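# Set small carton on raised block, keep large carton upright

## Task

Move the small carton onto the raised block so that no part of it extends beyond the outer edge of the blue tape outline, with the face that was on top at the start still on top; the large carton must end up still standing upright on the table, its original top face still up.

## Robot and tools

Robot: two six-joint arms, left_arm and right_arm. The right arm has a five-finger right hand and the left arm its mirror-image left hand. Bases, in the scene frame: left_arm at (+0.055, +0.386, 0) m, right_arm at (-0.035, -0.504, 0) m, both turned only slightly about z. A post stands behind the arms and a camera stand sits between them just behind the bases; do not strike either.

Frames. Scene frame: origin at table-top height midway between the nominal bases, +z up, +x out over the table, left_arm on the +y side (this does not match image left/right). Each arm's hand pose, velocities and targets are reported in that arm's own base frame, and offsets are applied along that base's axes, with turns made about the current Hand target position. Fixed cameras cam_high and cam_low are calibrated in the scene frame. The hand point sits 0.15 m out from the wrist face and 0.05 m in front of the palm; its +z runs along the straight fingers, +y out of the palm, +x across the palm (away from the thumb on the right hand, toward it on the left). Straight fingers extend 0.06-0.07 m past the point; a wrist bracket on the little-finger side can catch objects, and with fingers level the wrist may hang lower than the hand.

Row layout (both execute_actions and move): one list of 28 numbers, all in -1..1, covering both arms even if one stays idle. Order: left dx, dy, dz, rx, ry, rz, then left thumb_turn, thumb_bend, index, middle, ring, little, force_limit, speed; then the same 14 for the right arm. The six pose numbers are offsets, not poses: they are measured from that arm's Hand target when the action or move begins, never from the previous row. Scale: 1.0 equals 0.6 m for dx/dy/dz and 180 degrees for the rotation vector rx/ry/rz. Zeros on all six leave that arm with no new request. Hand motor numbers are absolute targets: -1 open (thumb beside palm, straight fingers), +1 closed (thumb in front of palm, fingers curled). force_limit maps -1..+1 to roughly 0..10 N at the fingertip (0..15 N for the two thumb motors); speed rises from near zero at -1 to full at +0.48 and above. Use about -0.94 or lower speed for gentle closing. The hand has no 'no change' value: to keep a hand as it is, resend its last carried-out eight numbers (before any were sent, use hand_measured plus hand_force_limit and hand_speed). With the thumb turned in, objects about 0.035-0.065 m thick can be grasped.

execute_actions(actions, cameras): actions is a list of actions, each a table of up to 15 rows at 1/30 s per row; a short table repeats its final row to step 15. An empty list returns camera images. cameras picks images by name, ["all"] or [].

move(target, speed, blend, stop_force, zero, blocking, cameras): target is one 28-number row or a list of up to 15 rows, every one an offset from the same starting Hand targets. speed in m/s, 0.002 to 3.6, default 0.25 (turns up to twice that in rad/s), one value or one per target. blend in m rounds corners in a list; 0 stops at each. stop_force in N, 3 to 120, ends an arm's path when its wrist sensor feels that much push against the motion; use it slowly (around 0.005-0.02 m/s) to touch down or feel contact. zero (default true) re-zeroes before such a move. blocking=false returns early while the move runs (not allowed with stop_force). Paths are straight and do not avoid obstacles or the other arm; the whole move is capped at 10 s.

wait(seconds, cameras) lets time pass; stop(cameras) brakes a running move; zoom_image(camera, region=[x0,y0,x1,y1]) enlarges part of the latest cam_high or cam_low image (max 504x504 px); show_instructions shows the reference pages; zero_wrist_force(arm) zeroes that arm's wrist sensor; finished_scene ends the scene permanently.

Results: per arm, end_effector_position (m), end_effector_quat_wxyz, velocities, Hand target (the last clipped command, from which next offsets count), joint positions and torques, wrist force/torque in the hand's own axes, and hand_measured, hand_stopped_by (moving, target, force, stalled, fault), hand_load_n (positive when the finger is pushed open; a drop to about 0 means a lost grip). A move adds a 'move:' line such as done, off_target, moving, held or fault, and limits like paced or held. The hand often rests a little short of Hand target; send the remainder as an offset. Orientation commands are clipped to 32 degrees from the current one per step.

Avoid: drops of any height, releasing a moving carton, tipping or pushing the large carton, dragging anything off the table, slamming into the table, block or fixed objects, and arm-to-arm contact. Net force around 150 N or excess joint torque stops an arm for 10 s; a target set even slightly beyond firm contact can trigger this. Long holding or stretched poses heat motors; at 85 °C the arm is braked. Loose objects may occasionally be nudged by outside pushes, so check the result visually before finishing.

Each tool is called after "Call:" by a JSON object that holds its "method" and its "body", one argument or row to a line.

Reference images:

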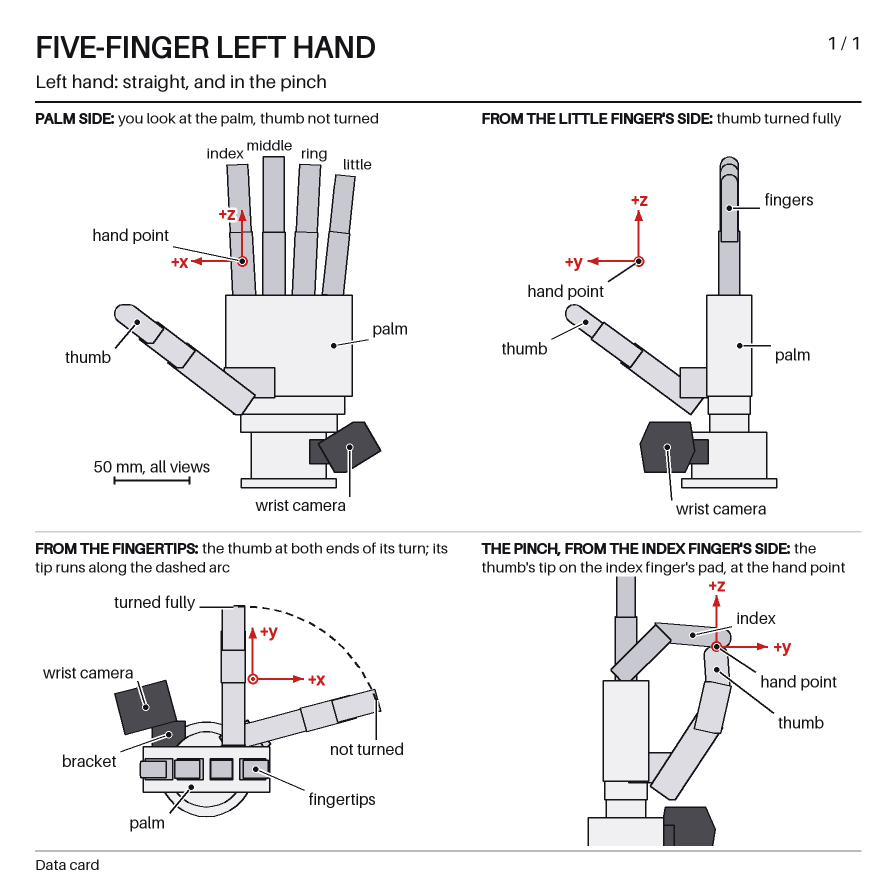

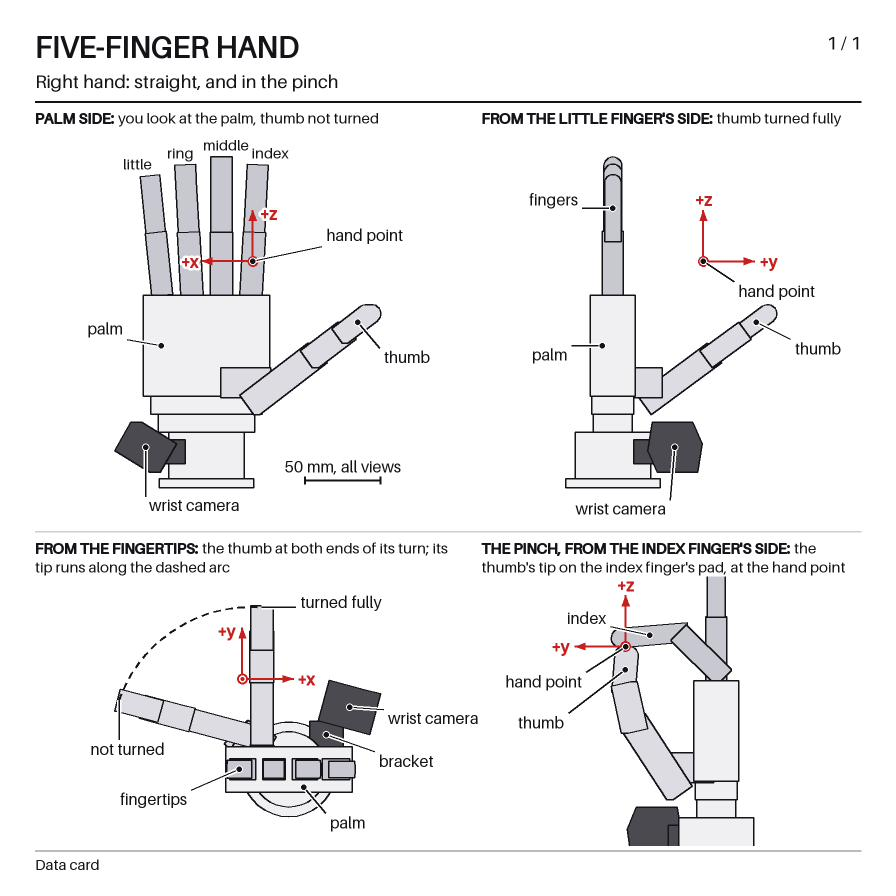

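## Session

Call:
{"method": "execute_actions", "body": {
  "actions": []
}}

Scene clock: 0.00 s.
left_arm: end_effector_position=(+0.3297, -0.7650, +0.3059) hand_measured=(-1.000, -1.000, -1.000, -1.000, -1.000, -1.000) hand_load_n=(+0.0, +0.0, +0.0, +0.0, +0.0, +0.0) hand_stopped_by=(target, target, target, target, target, target) hand_force_limit=0.00 hand_speed=-0.80 end_effector_quat_wxyz=(+0.133, -0.541, +0.647, -0.521) | right_arm: end_effector_position=(+0.4568, -0.0257, +0.1501) hand_measured=(-1.000, -1.000, -1.000, -1.000, -1.000, -1.000) hand_load_n=(+0.0, +0.0, +0.0, +0.0, +0.0, -0.5) hand_stopped_by=(target, target, target, target, target, target) hand_force_limit=0.00 hand_speed=-0.80 end_effector_quat_wxyz=(-0.155, +0.877, +0.453, -0.022)
Joint positions: left_arm=[2.093 -2.259 -0.763 2.552 -1.953 2.508] | right_arm=[-0.352 -1.103 1.52 1.416 1.395 0.242]
Joint velocities: within noise
Joint torques (N m): no reading
Motor temperatures (°C): left_arm=[30 37 31 42 42 41] | right_arm=[36 35 32 44 38 41]
Wrist force (N): no reading
Wrist torque (N m): no reading
Wrist force, peak (N): no reading
Hand target: left_arm +0.3297, -0.7650, +0.3059; +0.133, -0.541, +0.647, -0.521 | right_arm +0.4568, -0.0257, +0.1501; -0.155, +0.877, +0.453, -0.022

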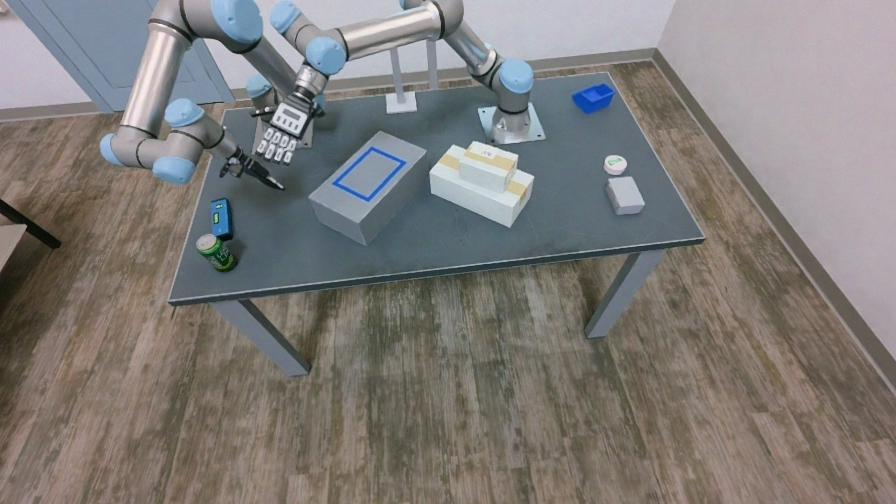

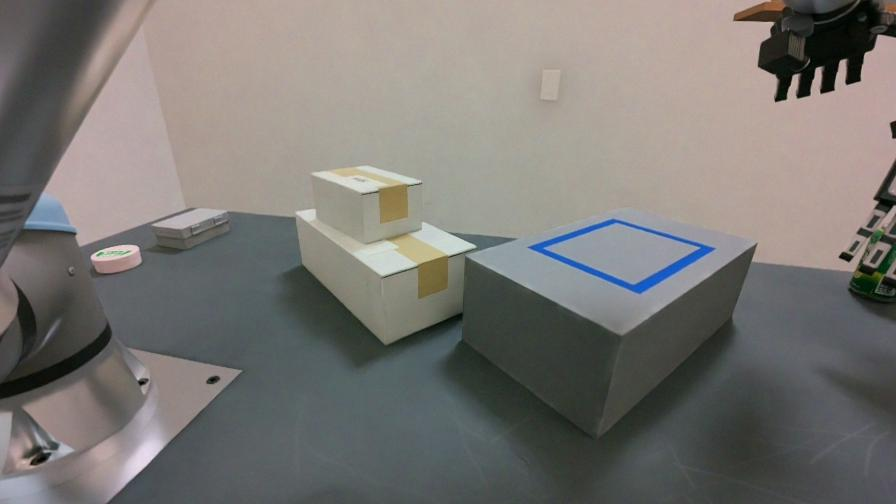

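Call:
{"method": "zoom_image", "body": {
  "camera": "cam_high",
  "region": [290, 70, 590, 270]
}}

Call:
{"method": "zoom_image", "body": {
  "camera": "cam_low",
  "region": [260, 120, 764, 450]
}}

Call:
{"method": "zoom_image", "body": {
  "camera": "cam_high",
  "region": [90, 0, 350, 300]
}}

Scaled by 1.680 from the camera's image (finer frame: 1280x720).

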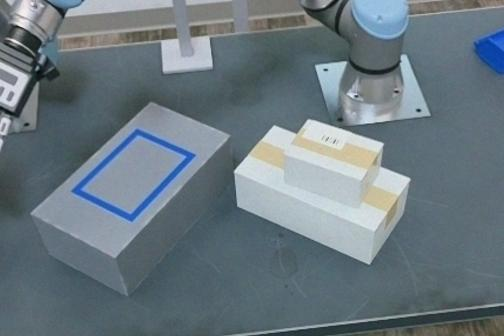

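Scaled by 1.000.

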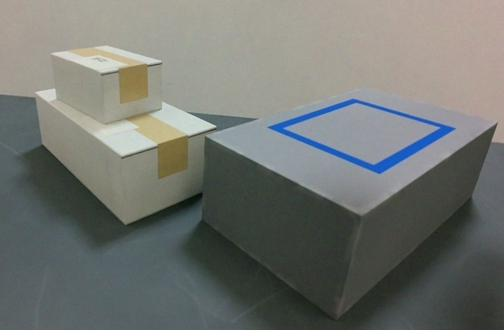

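Scaled by 1.680 from the camera's image (finer frame: 1280x720).

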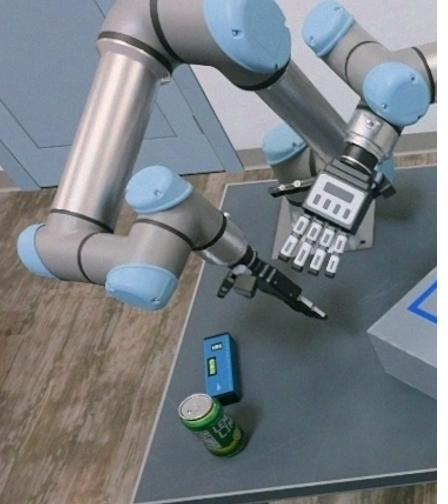

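Call:
{"method": "zoom_image", "body": {
  "camera": "cam_high",
  "region": [420, 130, 550, 240]
}}

Call:
{"method": "zoom_image", "body": {
  "camera": "cam_high",
  "region": [300, 120, 440, 250]
}}

Call:
{"method": "zoom_image", "body": {
  "camera": "cam_low",
  "region": [285, 150, 485, 350]
}}

Call:
{"method": "zoom_image", "body": {
  "camera": "cam_low",
  "region": [450, 190, 770, 450]
}}

Scaled by 3.877 from the camera's image (finer frame: 1280x720).

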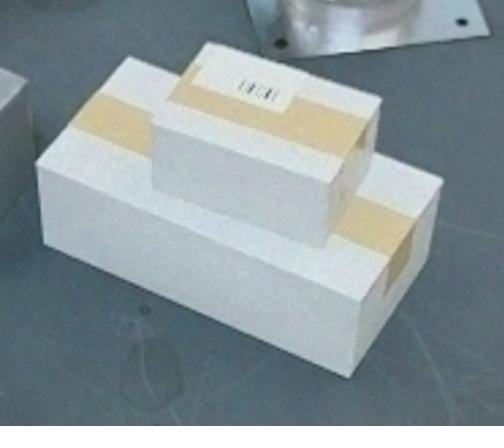

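Scaled by 3.600 from the camera's image (finer frame: 1280x720).

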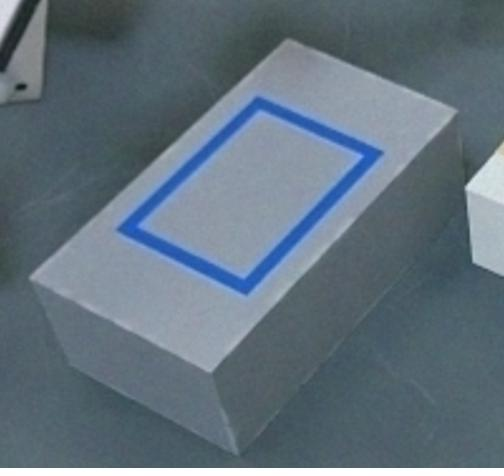

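Scaled by 2.520 from the camera's image (finer frame: 1280x720).

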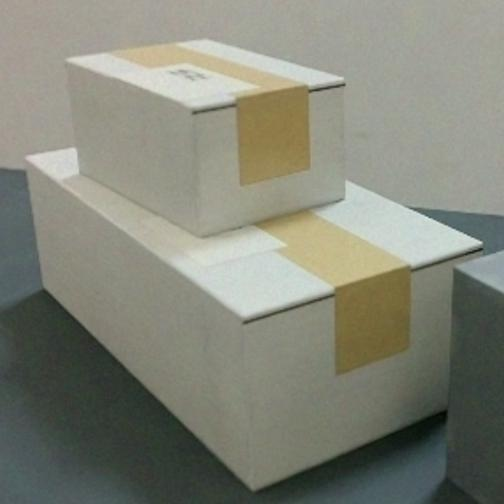

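Scaled by 1.575 from the camera's image (finer frame: 1280x720).

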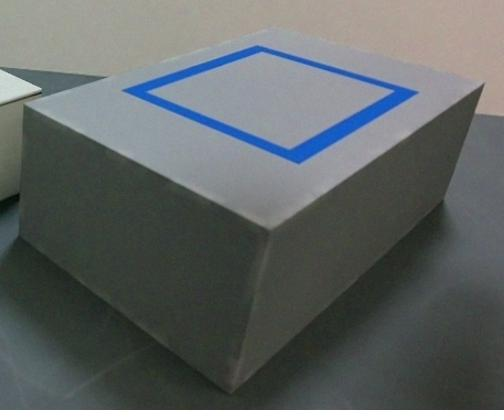

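Call:
{"method": "move", "body": {
  "target": [
    [0,0,0.2,0,0,0,-1,-1,-1,-1,-1,-1,0,-0.8,0,0,0,0,0,0,-1,-1,-1,-1,-1,-1,0,-0.8],
    [0.1167,0.5833,0.24,0.0101,0.1991,0.1504,-1,-1,-1,-1,-1,-1,0,-0.8,0,0,0,0,0,0,-1,-1,-1,-1,-1,-1,0,-0.8]
  ],
  "blend": [0.05, 0],
  "speed": [0.25],
  "cameras": ["all"]
}}

speed must be one number or one for each of the 2 targets, got a list of 1; nothing of the call was run

Call:
{"method": "move", "body": {
  "target": [
    [0,0,0.2,0,0,0,-1,-1,-1,-1,-1,-1,0,-0.8,0,0,0,0,0,0,-1,-1,-1,-1,-1,-1,0,-0.8],
    [0.1167,0.5833,0.24,0.0101,0.1991,0.1504,-1,-1,-1,-1,-1,-1,0,-0.8,0,0,0,0,0,0,-1,-1,-1,-1,-1,-1,0,-0.8]
  ],
  "blend": 0.05,
  "speed": 0.25,
  "cameras": ["all"]
}}

Scene clock: 44.07 s.
left_arm: end_effector_position=(+0.3997, -0.4150, +0.4499) hand_measured=(-1.000, -1.000, -1.000, -1.000, -1.000, -1.000) hand_load_n=(+0.0, -0.5, +0.0, -0.5, +0.0, +0.0) hand_stopped_by=(target, target, target, target, target, target) hand_force_limit=0.00 hand_speed=-0.80 end_effector_quat_wxyz=(-0.054, +0.805, -0.522, +0.276) | right_arm: end_effector_position=(+0.4568, -0.0257, +0.1501) hand_measured=(-1.000, -1.000, -1.000, -1.000, -1.000, -1.000) hand_load_n=(+0.0, +0.0, +0.0, +0.0, +0.0, +0.0) hand_stopped_by=(target, target, target, target, target, target) hand_force_limit=0.00 hand_speed=-0.80 end_effector_quat_wxyz=(-0.155, +0.877, +0.453, -0.022)
Joint positions: left_arm=[2.667 -1.929 -0.781 1.708 -1.622 2.261] | right_arm=[-0.352 -1.103 1.52 1.416 1.395 0.242]
Joint torques (N m): left_arm=[7.15 19.61 25.92 -1.9 -0.16 -1.92] | right_arm=[-1.23 -33.73 -15.66 2.88 -0.57 0.26]
Wrist force (N): left_arm=[0.3 -0.4 0.5] | right_arm=[0.0 0.3 0.1]
Wrist torque (N m): left_arm=[0.01 0.04 0.08] | right_arm=[0.04 0.00 0.01]
Wrist force, peak (N): left_arm=[-0.5 2.4 1.1] | right_arm=[0.3 0.0 0.6]
Hand target: left_arm +0.3997, -0.4150, +0.4499; -0.054, +0.805, -0.522, +0.276 | right_arm +0.4568, -0.0257, +0.1501; -0.155, +0.877, +0.453, -0.022
Off the commanded pose: left_arm 0.000 m, 0 deg | right_arm 0.000 m, 0 deg.
move: done

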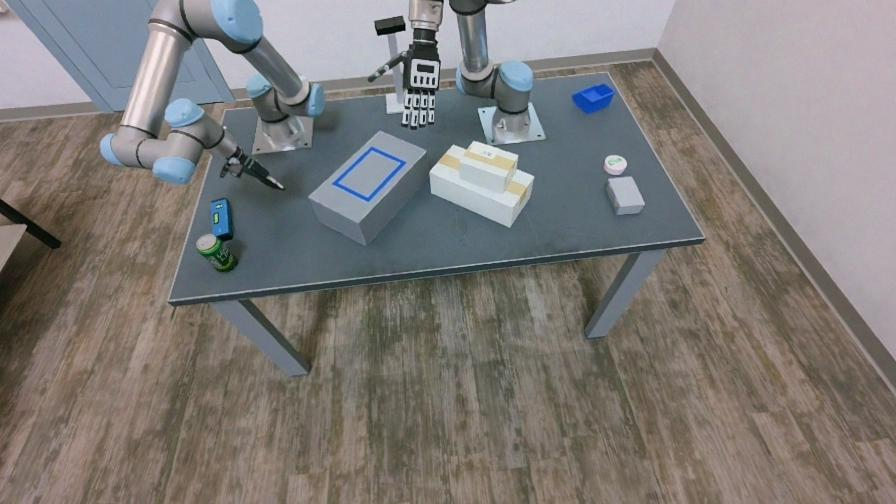

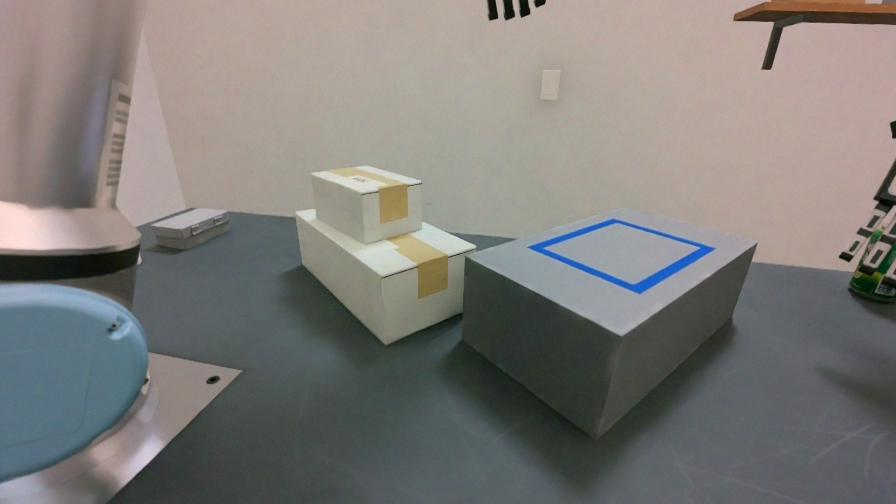

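Call:
{"method": "move", "body": {
  "target": [0.1238,0.5833,-0.15,0.0101,0.1992,0.1504,-1,-1,-1,-1,-1,-1,0,-0.8,0,0,0,0,0,0,-1,-1,-1,-1,-1,-1,0,-0.8],
  "speed": 0.25,
  "cameras": ["all"]
}}

Scene clock: 46.60 s.
left_arm: end_effector_position=(+0.4740, -0.0651, +0.3599) hand_measured=(-1.000, -1.000, -1.000, -1.000, -1.000, -1.000) hand_load_n=(+0.0, +0.0, +0.0, +0.0, +0.0, +0.0) hand_stopped_by=(target, target, target, target, target, target) hand_force_limit=0.00 hand_speed=-0.80 end_effector_quat_wxyz=(+0.033, +0.948, -0.318, -0.011) | right_arm: end_effector_position=(+0.4568, -0.0257, +0.1501) hand_measured=(-1.000, -1.000, -1.000, -1.000, -1.000, -1.000) hand_load_n=(+0.0, +0.0, +0.0, +0.0, +0.0, +0.5) hand_stopped_by=(target, target, target, target, target, target) hand_force_limit=0.00 hand_speed=-0.80 end_effector_quat_wxyz=(-0.155, +0.877, +0.453, -0.022)
Joint positions: left_arm=[3.444 -2.033 -0.963 1.369 -1.531 2.522] | right_arm=[-0.352 -1.103 1.52 1.416 1.395 0.242]
Joint torques (N m): left_arm=[7.26 39.42 12.73 -2.42 1.15 -1.99] | right_arm=[-0.64 -34.72 -16.11 2.74 -0.54 0.09]
Wrist force (N): left_arm=[1.0 -0.8 0.0] | right_arm=[0.2 0.2 0.4]
Wrist torque (N m): left_arm=[0.07 0.01 0.04] | right_arm=[0.01 -0.05 0.02]
Wrist force, peak (N): left_arm=[0.3 -2.7 0.4] | right_arm=[0.6 -0.3 -0.1]
Hand target: left_arm +0.4740, -0.0650, +0.3599; +0.033, +0.948, -0.318, -0.011 | right_arm +0.4568, -0.0257, +0.1501; -0.155, +0.877, +0.453, -0.022
Off the commanded pose: left_arm 0.000 m, 0 deg | right_arm 0.000 m, 0 deg.
move: done

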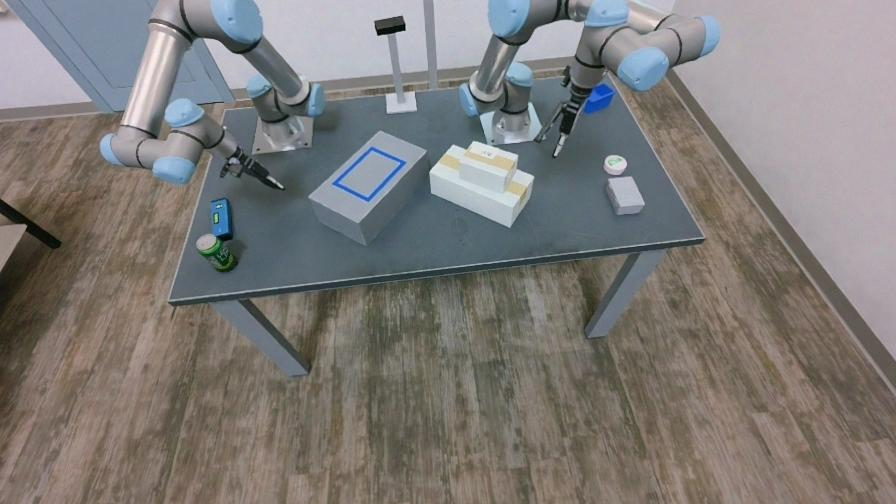

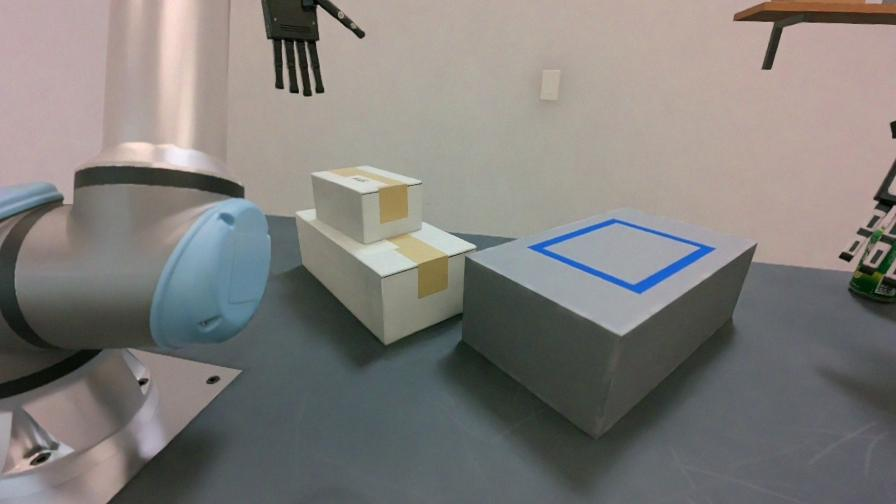

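Call:
{"method": "zoom_image", "body": {
  "camera": "cam_high",
  "region": [510, 40, 640, 170]
}}

Call:
{"method": "zoom_image", "body": {
  "camera": "cam_low",
  "region": [240, 0, 400, 130]
}}

Scaled by 3.877 from the camera's image (finer frame: 1280x720).

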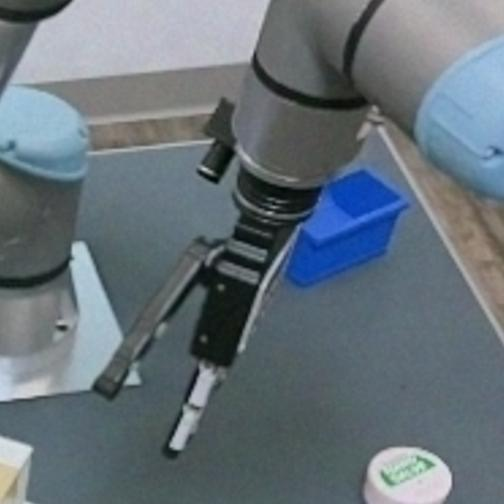

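Scaled by 3.150 from the camera's image (finer frame: 1280x720).

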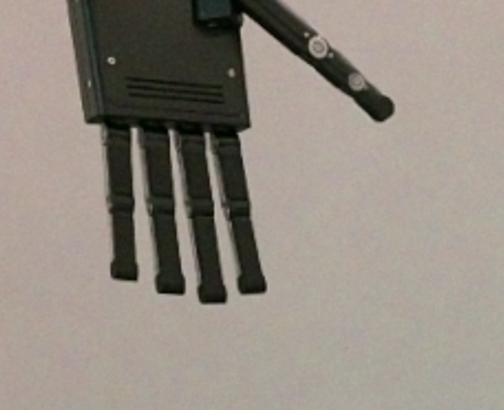

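Call:
{"method": "move", "body": {
  "target": [-0.0617,-0.0848,-0.2667,0,0,0,-1,-1,-1,-1,-1,-1,0,-0.8,0,0,0,0,0,0,-1,-1,-1,-1,-1,-1,0,-0.8],
  "speed": 0.15,
  "stop_force": 15,
  "cameras": ["all"]
}}

Call:
{"method": "zoom_image", "body": {
  "camera": "cam_high",
  "region": [430, 80, 580, 240]
}}

Call:
{"method": "zoom_image", "body": {
  "camera": "cam_low",
  "region": [240, 50, 480, 290]
}}

Scene clock: 52.43 s.
left_arm: end_effector_position=(+0.4370, -0.1159, +0.1998) hand_measured=(-1.000, -1.000, -1.000, -1.000, -1.000, -1.000) hand_load_n=(+0.0, +0.0, +0.0, +0.0, +0.0, +0.5) hand_stopped_by=(target, target, target, target, target, target) hand_force_limit=0.00 hand_speed=-0.80 end_effector_quat_wxyz=(+0.033, +0.948, -0.318, -0.011) | right_arm: end_effector_position=(+0.4568, -0.0257, +0.1501) hand_measured=(-1.000, -1.000, -1.000, -1.000, -1.000, -1.000) hand_load_n=(+0.0, +0.0, +0.0, +0.0, +0.0, +0.0) hand_stopped_by=(target, target, target, target, target, target) hand_force_limit=0.00 hand_speed=-0.80 end_effector_quat_wxyz=(-0.155, +0.877, +0.453, -0.022)
Joint positions: left_arm=[3.358 -1.969 -1.467 1.813 -1.526 2.435] | right_arm=[-0.352 -1.103 1.52 1.416 1.395 0.242]
Joint torques (N m): left_arm=[8.38 35.96 10.86 -1.43 -0.2 1.69] | right_arm=[-0.45 -34.93 -15.71 2.64 -0.71 0.21]
Wrist force (N): left_arm=[0.5 -1.0 0.1] | right_arm=[0.1 0.3 -0.2]
Wrist torque (N m): left_arm=[0.01 0.02 0.07] | right_arm=[0.07 -0.01 0.02]
Wrist force, peak (N): left_arm=[0.8 -1.1 -1.2] | right_arm=[0.4 0.5 0.3]
Hand target: left_arm +0.4370, -0.1159, +0.1998; +0.033, +0.948, -0.318, -0.011 | right_arm +0.4568, -0.0257, +0.1501; -0.155, +0.877, +0.453, -0.022
Off the commanded pose: left_arm 0.000 m, 0 deg | right_arm 0.000 m, 0 deg.
move: done

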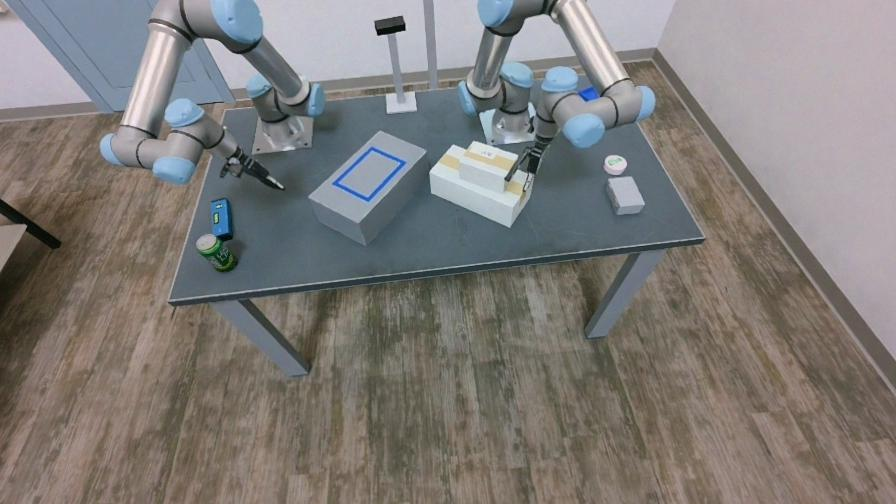

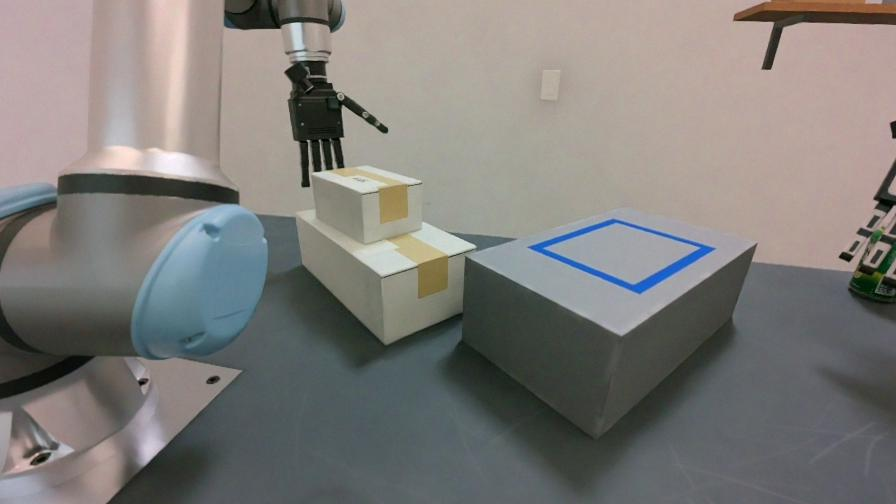

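Scaled by 3.150 from the camera's image (finer frame: 1280x720).

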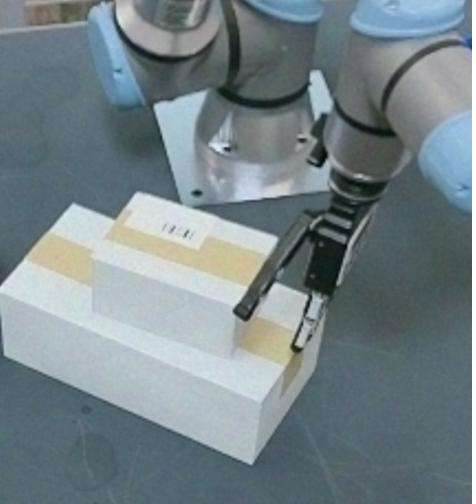

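Scaled by 2.100 from the camera's image (finer frame: 1280x720).

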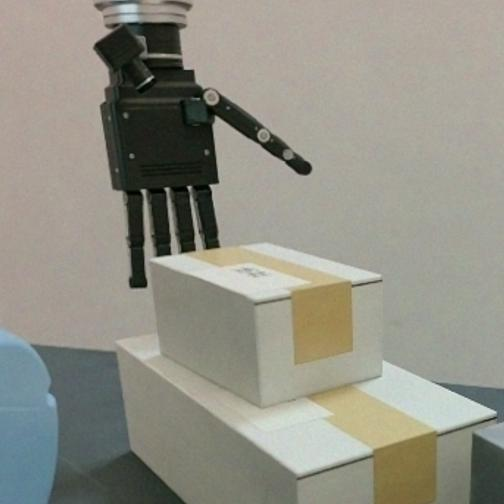

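Call:
{"method": "move", "body": {
  "target": [
    [0,0,-0.0333,0,0,0,-1,-1,-1,-1,-1,-1,0,-0.8,0,0,0,0,0,0,-1,-1,-1,-1,-1,-1,0,-0.8],
    [-0.0552,-0.0732,-0.0333,0,0,0,-1,-1,-1,-1,-1,-1,0,-0.8,0,0,0,0,0,0,-1,-1,-1,-1,-1,-1,0,-0.8]
  ],
  "speed": 0.04,
  "stop_force": 12,
  "cameras": ["all"]
}}

Call:
{"method": "zoom_image", "body": {
  "camera": "cam_high",
  "region": [430, 80, 580, 240]
}}

Call:
{"method": "zoom_image", "body": {
  "camera": "cam_low",
  "region": [260, 110, 440, 290]
}}

Scene clock: 57.20 s.
left_arm: end_effector_position=(+0.4039, -0.1598, +0.1799) hand_measured=(-1.000, -1.000, -1.000, -1.000, -1.000, -1.000) hand_load_n=(+0.0, +0.0, +0.0, -0.5, +0.0, +0.0) hand_stopped_by=(target, target, target, target, target, target) hand_force_limit=0.00 hand_speed=-0.80 end_effector_quat_wxyz=(+0.033, +0.948, -0.318, -0.011) | right_arm: end_effector_position=(+0.4568, -0.0257, +0.1501) hand_measured=(-1.000, -1.000, -1.000, -1.000, -1.000, -1.000) hand_load_n=(+0.0, +0.0, +0.0, +0.0, +0.0, +0.0) hand_stopped_by=(target, target, target, target, target, target) hand_force_limit=0.00 hand_speed=-0.80 end_effector_quat_wxyz=(-0.155, +0.877, +0.453, -0.022)
Joint positions: left_arm=[3.27 -1.921 -1.589 1.891 -1.521 2.347] | right_arm=[-0.352 -1.103 1.52 1.416 1.395 0.242]
Joint torques (N m): left_arm=[8.25 17.9 24.79 -3.74 -0.82 1.63] | right_arm=[-0.82 -35.21 -15.69 2.7 -0.75 0.16]
Wrist force (N): left_arm=[0.7 -1.3 -0.2] | right_arm=[0.2 0.2 0.0]
Wrist torque (N m): left_arm=[-0.05 0.05 0.07] | right_arm=[0.04 -0.04 0.03]
Wrist force, peak (N): left_arm=[0.7 -1.8 0.4] | right_arm=[0.1 0.8 0.1]
Hand target: left_arm +0.4039, -0.1598, +0.1799; +0.033, +0.948, -0.318, -0.011 | right_arm +0.4568, -0.0257, +0.1501; -0.155, +0.877, +0.453, -0.022
Off the commanded pose: left_arm 0.000 m, 0 deg | right_arm 0.000 m, 0 deg.
move: done

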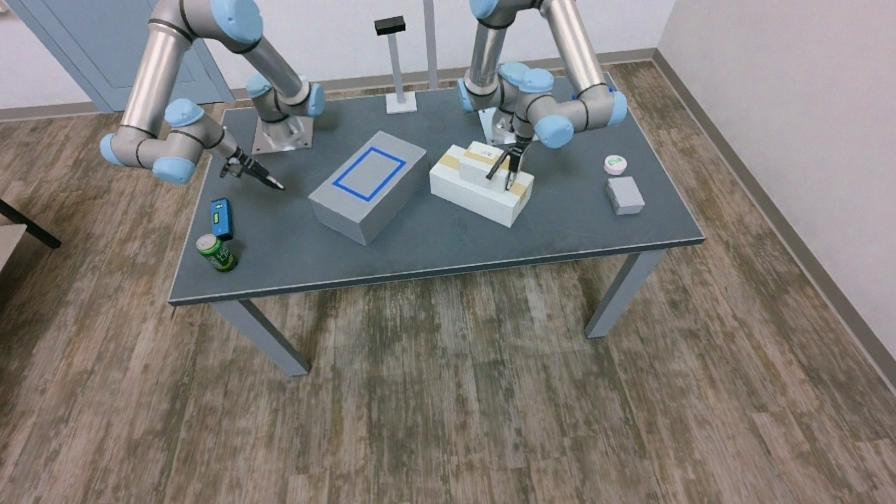

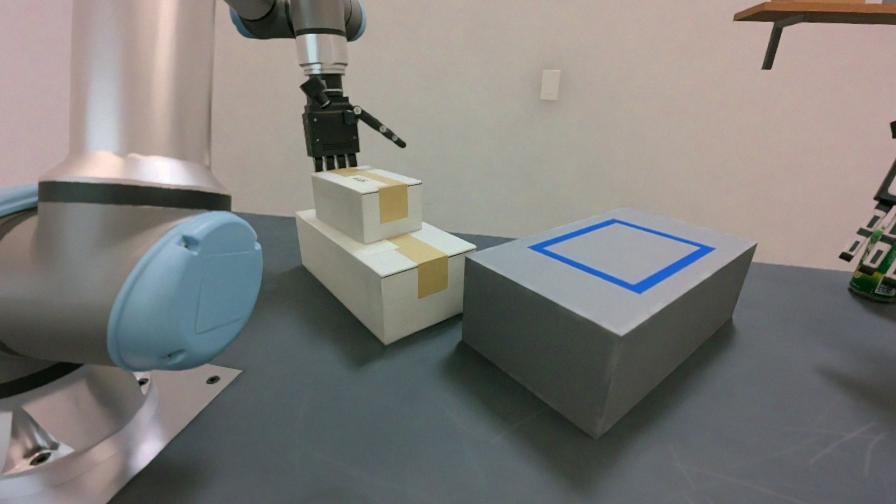

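Scaled by 3.150 from the camera's image (finer frame: 1280x720).

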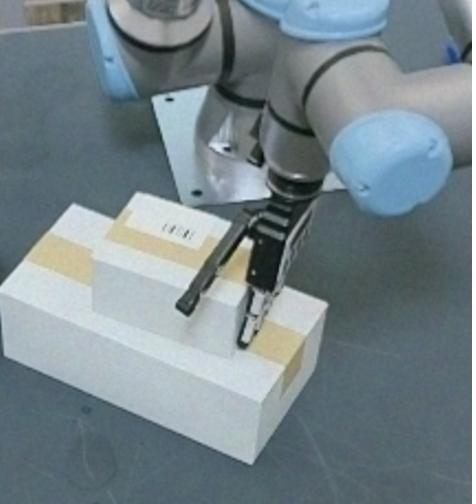

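Scaled by 2.800 from the camera's image (finer frame: 1280x720).

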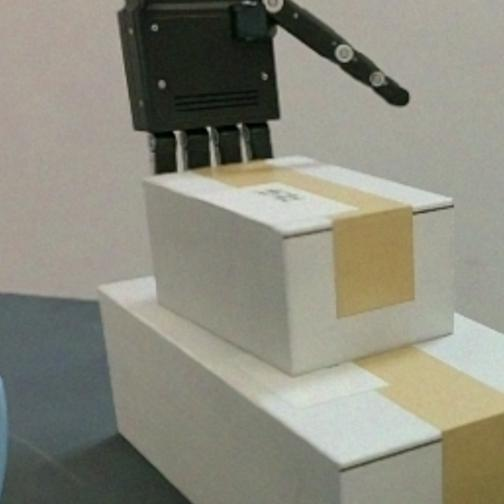

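Call:
{"method": "move", "body": {
  "target": [-0.0903,-0.1197,0,0,0,0,-1,-1,-1,-1,-1,-1,0,-0.8,0,0,0,0,0,0,-1,-1,-1,-1,-1,-1,0,-0.8],
  "speed": 0.04,
  "stop_force": 12,
  "cameras": ["all"]
}}

Call:
{"method": "zoom_image", "body": {
  "camera": "cam_high",
  "region": [400, 80, 550, 240]
}}

Call:
{"method": "zoom_image", "body": {
  "camera": "cam_low",
  "region": [280, 110, 500, 350]
}}

Scene clock: 61.67 s.
left_arm: end_effector_position=(+0.3497, -0.2316, +0.1799) hand_measured=(-1.000, -1.000, -1.000, -1.000, -1.000, -1.000) hand_load_n=(+0.0, +0.0, +0.0, +0.0, +0.0, +0.0) hand_stopped_by=(target, target, target, target, target, target) hand_force_limit=0.00 hand_speed=-0.80 end_effector_quat_wxyz=(+0.033, +0.948, -0.318, -0.011) | right_arm: end_effector_position=(+0.4568, -0.0257, +0.1501) hand_measured=(-1.000, -1.000, -1.000, -1.000, -1.000, -1.000) hand_load_n=(+0.0, +0.0, +0.0, +0.0, +0.0, +0.0) hand_stopped_by=(target, target, target, target, target, target) hand_force_limit=0.00 hand_speed=-0.80 end_effector_quat_wxyz=(-0.155, +0.877, +0.453, -0.022)
Joint positions: left_arm=[3.093 -1.847 -1.687 1.924 -1.514 2.171] | right_arm=[-0.352 -1.103 1.52 1.416 1.395 0.242]
Joint torques (N m): left_arm=[8.32 15.13 25.01 -3.46 -0.62 1.78] | right_arm=[-0.33 -35.59 -14.41 2.72 -0.72 0.26]
Wrist force (N): left_arm=[0.7 -0.3 -0.1] | right_arm=[0.1 -0.1 0.0]
Wrist torque (N m): left_arm=[0.15 0.03 0.08] | right_arm=[-0.03 0.00 0.00]
Wrist force, peak (N): left_arm=[1.1 -3.3 -0.6] | right_arm=[0.3 0.6 0.1]
Hand target: left_arm +0.3497, -0.2316, +0.1799; +0.033, +0.948, -0.318, -0.011 | right_arm +0.4568, -0.0257, +0.1501; -0.155, +0.877, +0.453, -0.022
Off the commanded pose: left_arm 0.000 m, 0 deg | right_arm 0.000 m, 0 deg.
move: done

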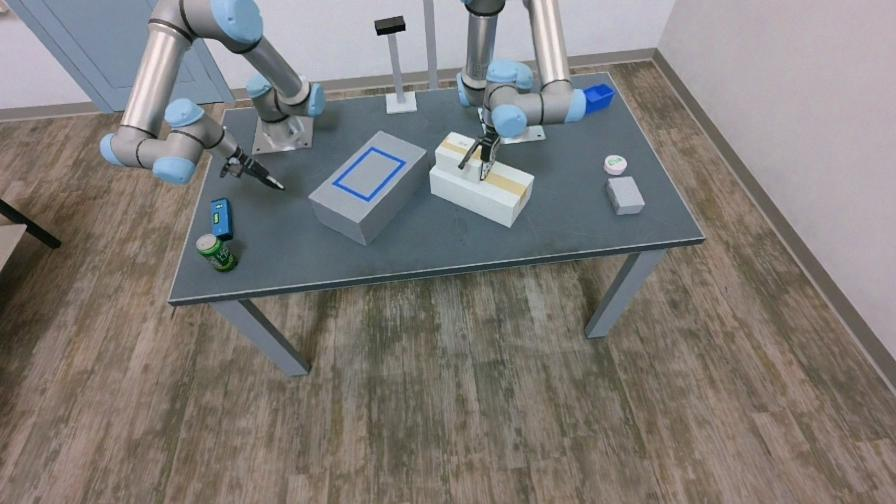

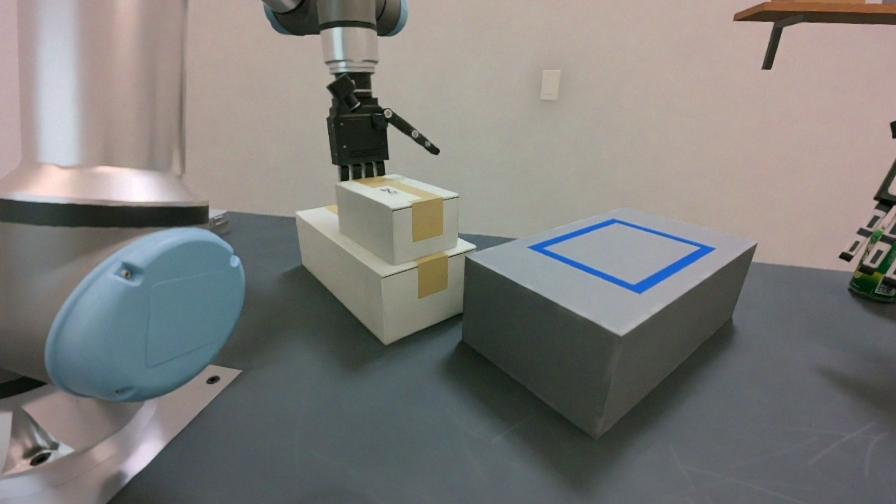

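Scaled by 3.150 from the camera's image (finer frame: 1280x720).

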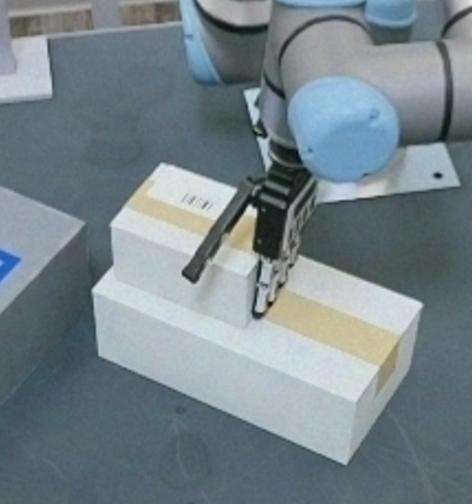

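Scaled by 2.100 from the camera's image (finer frame: 1280x720).

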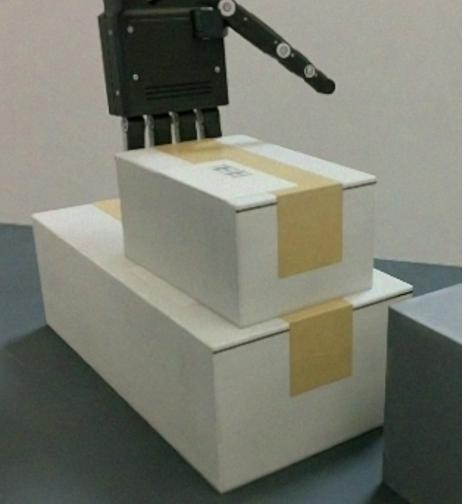

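Call:
{"method": "move", "body": {
  "target": [
    [0,0,0,0,0,0,-1,-1,-1,-1,-1,-1,0,-0.8,0,0,0.1833,0,0,0,-1,-1,-1,-1,-1,-1,0,-0.8],
    [0,0,0,0,0,0,-1,-1,-1,-1,-1,-1,0,-0.8,-0.0883,0.8483,0.1833,-0.0089,-0.1812,0.4754,-1,-1,-1,-1,-1,-1,0,-0.8]
  ],
  "blend": 0.04,
  "speed": 0.2,
  "cameras": ["all"]
}}

Scene clock: 71.43 s.
left_arm: end_effector_position=(+0.3497, -0.2316, +0.1799) hand_measured=(-1.000, -1.000, -1.000, -1.000, -1.000, -1.000) hand_load_n=(+0.0, +0.0, +0.0, +0.0, +0.0, +0.0) hand_stopped_by=(target, target, target, target, target, target) hand_force_limit=0.00 hand_speed=-0.80 end_effector_quat_wxyz=(+0.033, +0.948, -0.318, -0.011) | right_arm: end_effector_position=(+0.4039, +0.4833, +0.2601) hand_measured=(-1.000, -1.000, -1.000, -1.000, -1.000, -1.000) hand_load_n=(+0.0, +0.0, +0.0, +0.0, +0.0, +0.0) hand_stopped_by=(target, target, target, target, target, target) hand_force_limit=0.00 hand_speed=-0.80 end_effector_quat_wxyz=(+0.034, +0.316, +0.943, +0.099) end_effector_velocity=(-0.001, -0.001, -0.001) end_effector_angular_velocity=(+0.000, +0.005, -0.003)
Joint positions: left_arm=[3.093 -1.847 -1.687 1.924 -1.514 2.171] | right_arm=[0.663 -1.063 1.118 1.313 1.518 -0.256]
Joint velocities: left_arm=[within noise] | right_arm=[-0.001 -0.002 0.005 0.001 -0.003 0.003]
Joint torques (N m): left_arm=[7.94 15.56 24.91 -3.53 -0.48 1.56] | right_arm=[-7.82 -46.87 -6.39 3.81 -1.96 1.5]
Wrist force (N): left_arm=[0.6 -0.5 0.0] | right_arm=[0.4 -0.8 0.2]
Wrist torque (N m): left_arm=[0.12 0.04 0.09] | right_arm=[-0.08 -0.05 -0.06]
Wrist force, peak (N): left_arm=[1.0 -0.4 0.2] | right_arm=[0.1 0.9 1.7]
Hand target: left_arm +0.3497, -0.2316, +0.1799; +0.033, +0.948, -0.318, -0.011 | right_arm +0.4038, +0.4833, +0.2601; +0.033, +0.316, +0.943, +0.099
Off the commanded pose: left_arm 0.000 m, 0 deg | right_arm 0.000 m, 0 deg.
move: done

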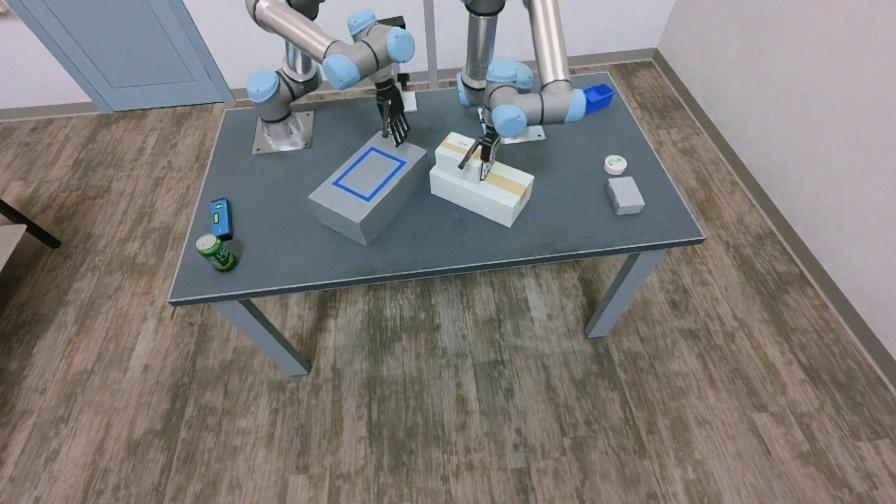

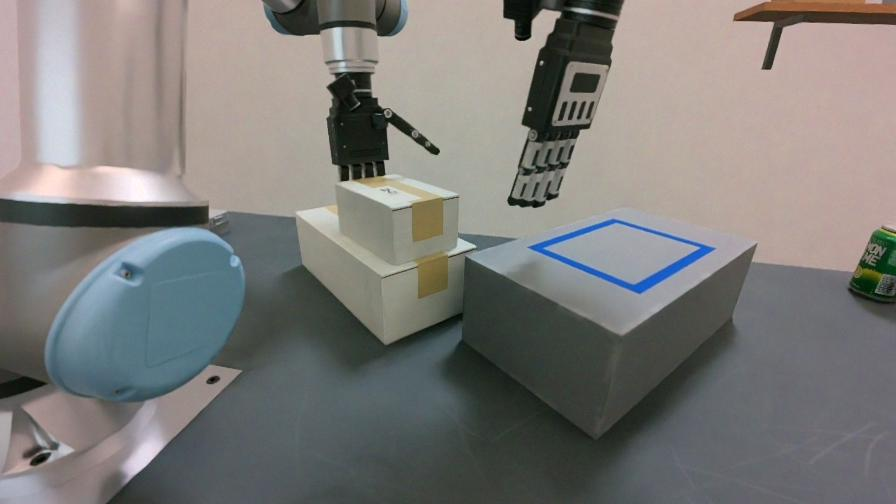

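Call:
{"method": "zoom_image", "body": {
  "camera": "cam_high",
  "region": [340, 60, 500, 220]
}}

Call:
{"method": "zoom_image", "body": {
  "camera": "cam_low",
  "region": [320, 50, 640, 290]
}}

Scaled by 3.150 from the camera's image (finer frame: 1280x720).

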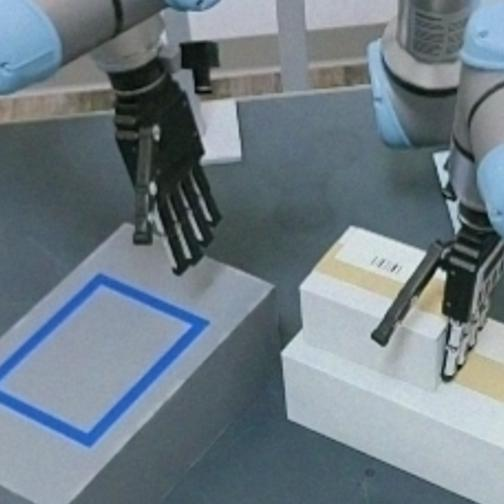

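Scaled by 1.575 from the camera's image (finer frame: 1280x720).

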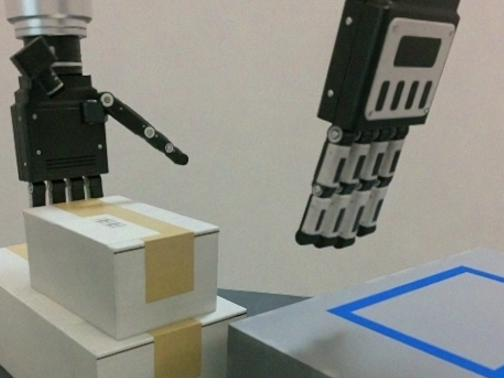

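Call:
{"method": "move", "body": {
  "target": [
    [0,0,0,0,0,0,-1,-1,-1,-1,-1,-1,0,-0.8,0,0.1662,-0.0667,0,0,0,-1,-1,-1,-1,-1,-1,0,-0.8],
    [0,0,0,0,0,0,-1,-1,-1,-1,-1,-1,0,-0.8,0,0.1662,-0.1127,0,0,0,-1,-1,-1,-1,-1,-1,0,-0.8]
  ],
  "blend": 0.0,
  "speed": 0.08,
  "stop_force": 12,
  "cameras": ["all"]
}}

Call:
{"method": "zoom_image", "body": {
  "camera": "cam_high",
  "region": [390, 80, 550, 240]
}}

Call:
{"method": "zoom_image", "body": {
  "camera": "cam_low",
  "region": [300, 70, 540, 310]
}}

Scene clock: 77.17 s.
left_arm: end_effector_position=(+0.3497, -0.2316, +0.1799) hand_measured=(-1.000, -1.000, -1.000, -1.000, -1.000, -1.000) hand_load_n=(+0.0, +0.0, +0.0, +0.0, +0.0, +0.0) hand_stopped_by=(target, target, target, target, target, target) hand_force_limit=0.00 hand_speed=-0.80 end_effector_quat_wxyz=(+0.033, +0.948, -0.318, -0.011) | right_arm: end_effector_position=(+0.4038, +0.5830, +0.1925) hand_measured=(-1.000, -1.000, -1.000, -1.000, -1.000, -1.000) hand_load_n=(-0.5, +0.0, +0.0, +0.0, +0.0, +0.0) hand_stopped_by=(target, target, target, target, target, target) hand_force_limit=0.00 hand_speed=-0.80 end_effector_quat_wxyz=(+0.033, +0.316, +0.943, +0.099)
Joint positions: left_arm=[3.093 -1.847 -1.687 1.924 -1.514 2.171] | right_arm=[0.8 -0.814 0.881 1.295 1.545 -0.122]
Joint torques (N m): left_arm=[6.75 15.8 24.48 -3.49 -0.8 1.33] | right_arm=[-8.43 -54.66 -30.24 1.8 -1.85 -0.85]
Wrist force (N): left_arm=[0.9 -0.3 0.0] | right_arm=[0.6 -0.9 0.2]
Wrist torque (N m): left_arm=[0.15 0.01 0.09] | right_arm=[-0.09 -0.09 0.00]
Wrist force, peak (N): left_arm=[0.9 -0.6 -0.1] | right_arm=[-0.4 -1.6 -0.1]
Hand target: left_arm +0.3497, -0.2316, +0.1799; +0.033, +0.948, -0.318, -0.011 | right_arm +0.4038, +0.5830, +0.1925; +0.033, +0.316, +0.943, +0.099
Off the commanded pose: left_arm 0.000 m, 0 deg | right_arm 0.000 m, 0 deg.
move: done

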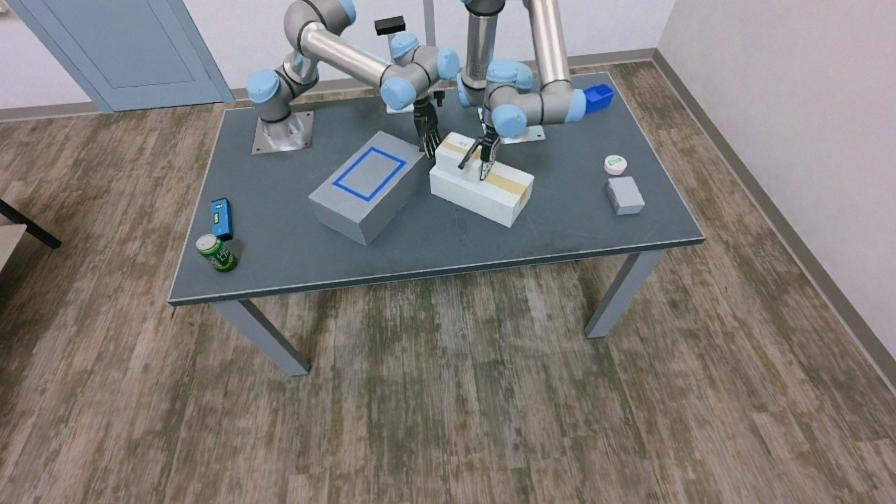

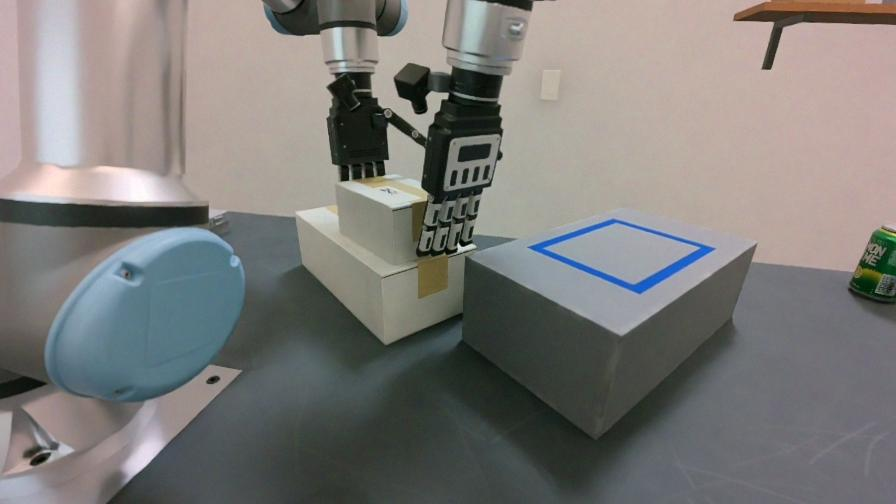

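Scaled by 3.150 from the camera's image (finer frame: 1280x720).

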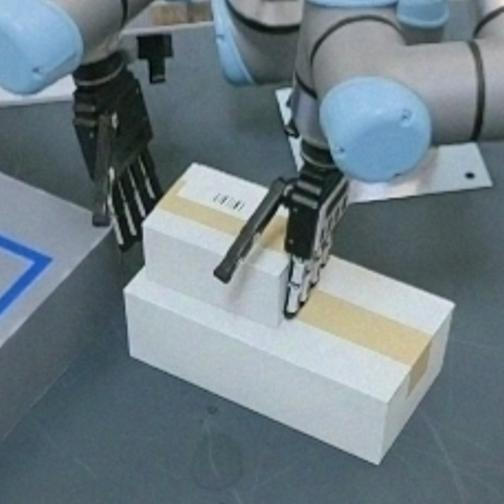

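Scaled by 2.100 from the camera's image (finer frame: 1280x720).

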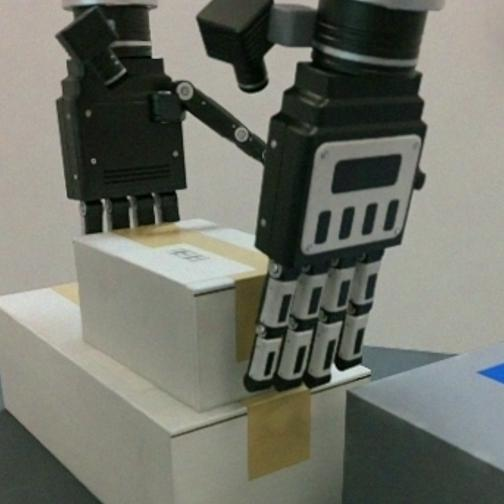

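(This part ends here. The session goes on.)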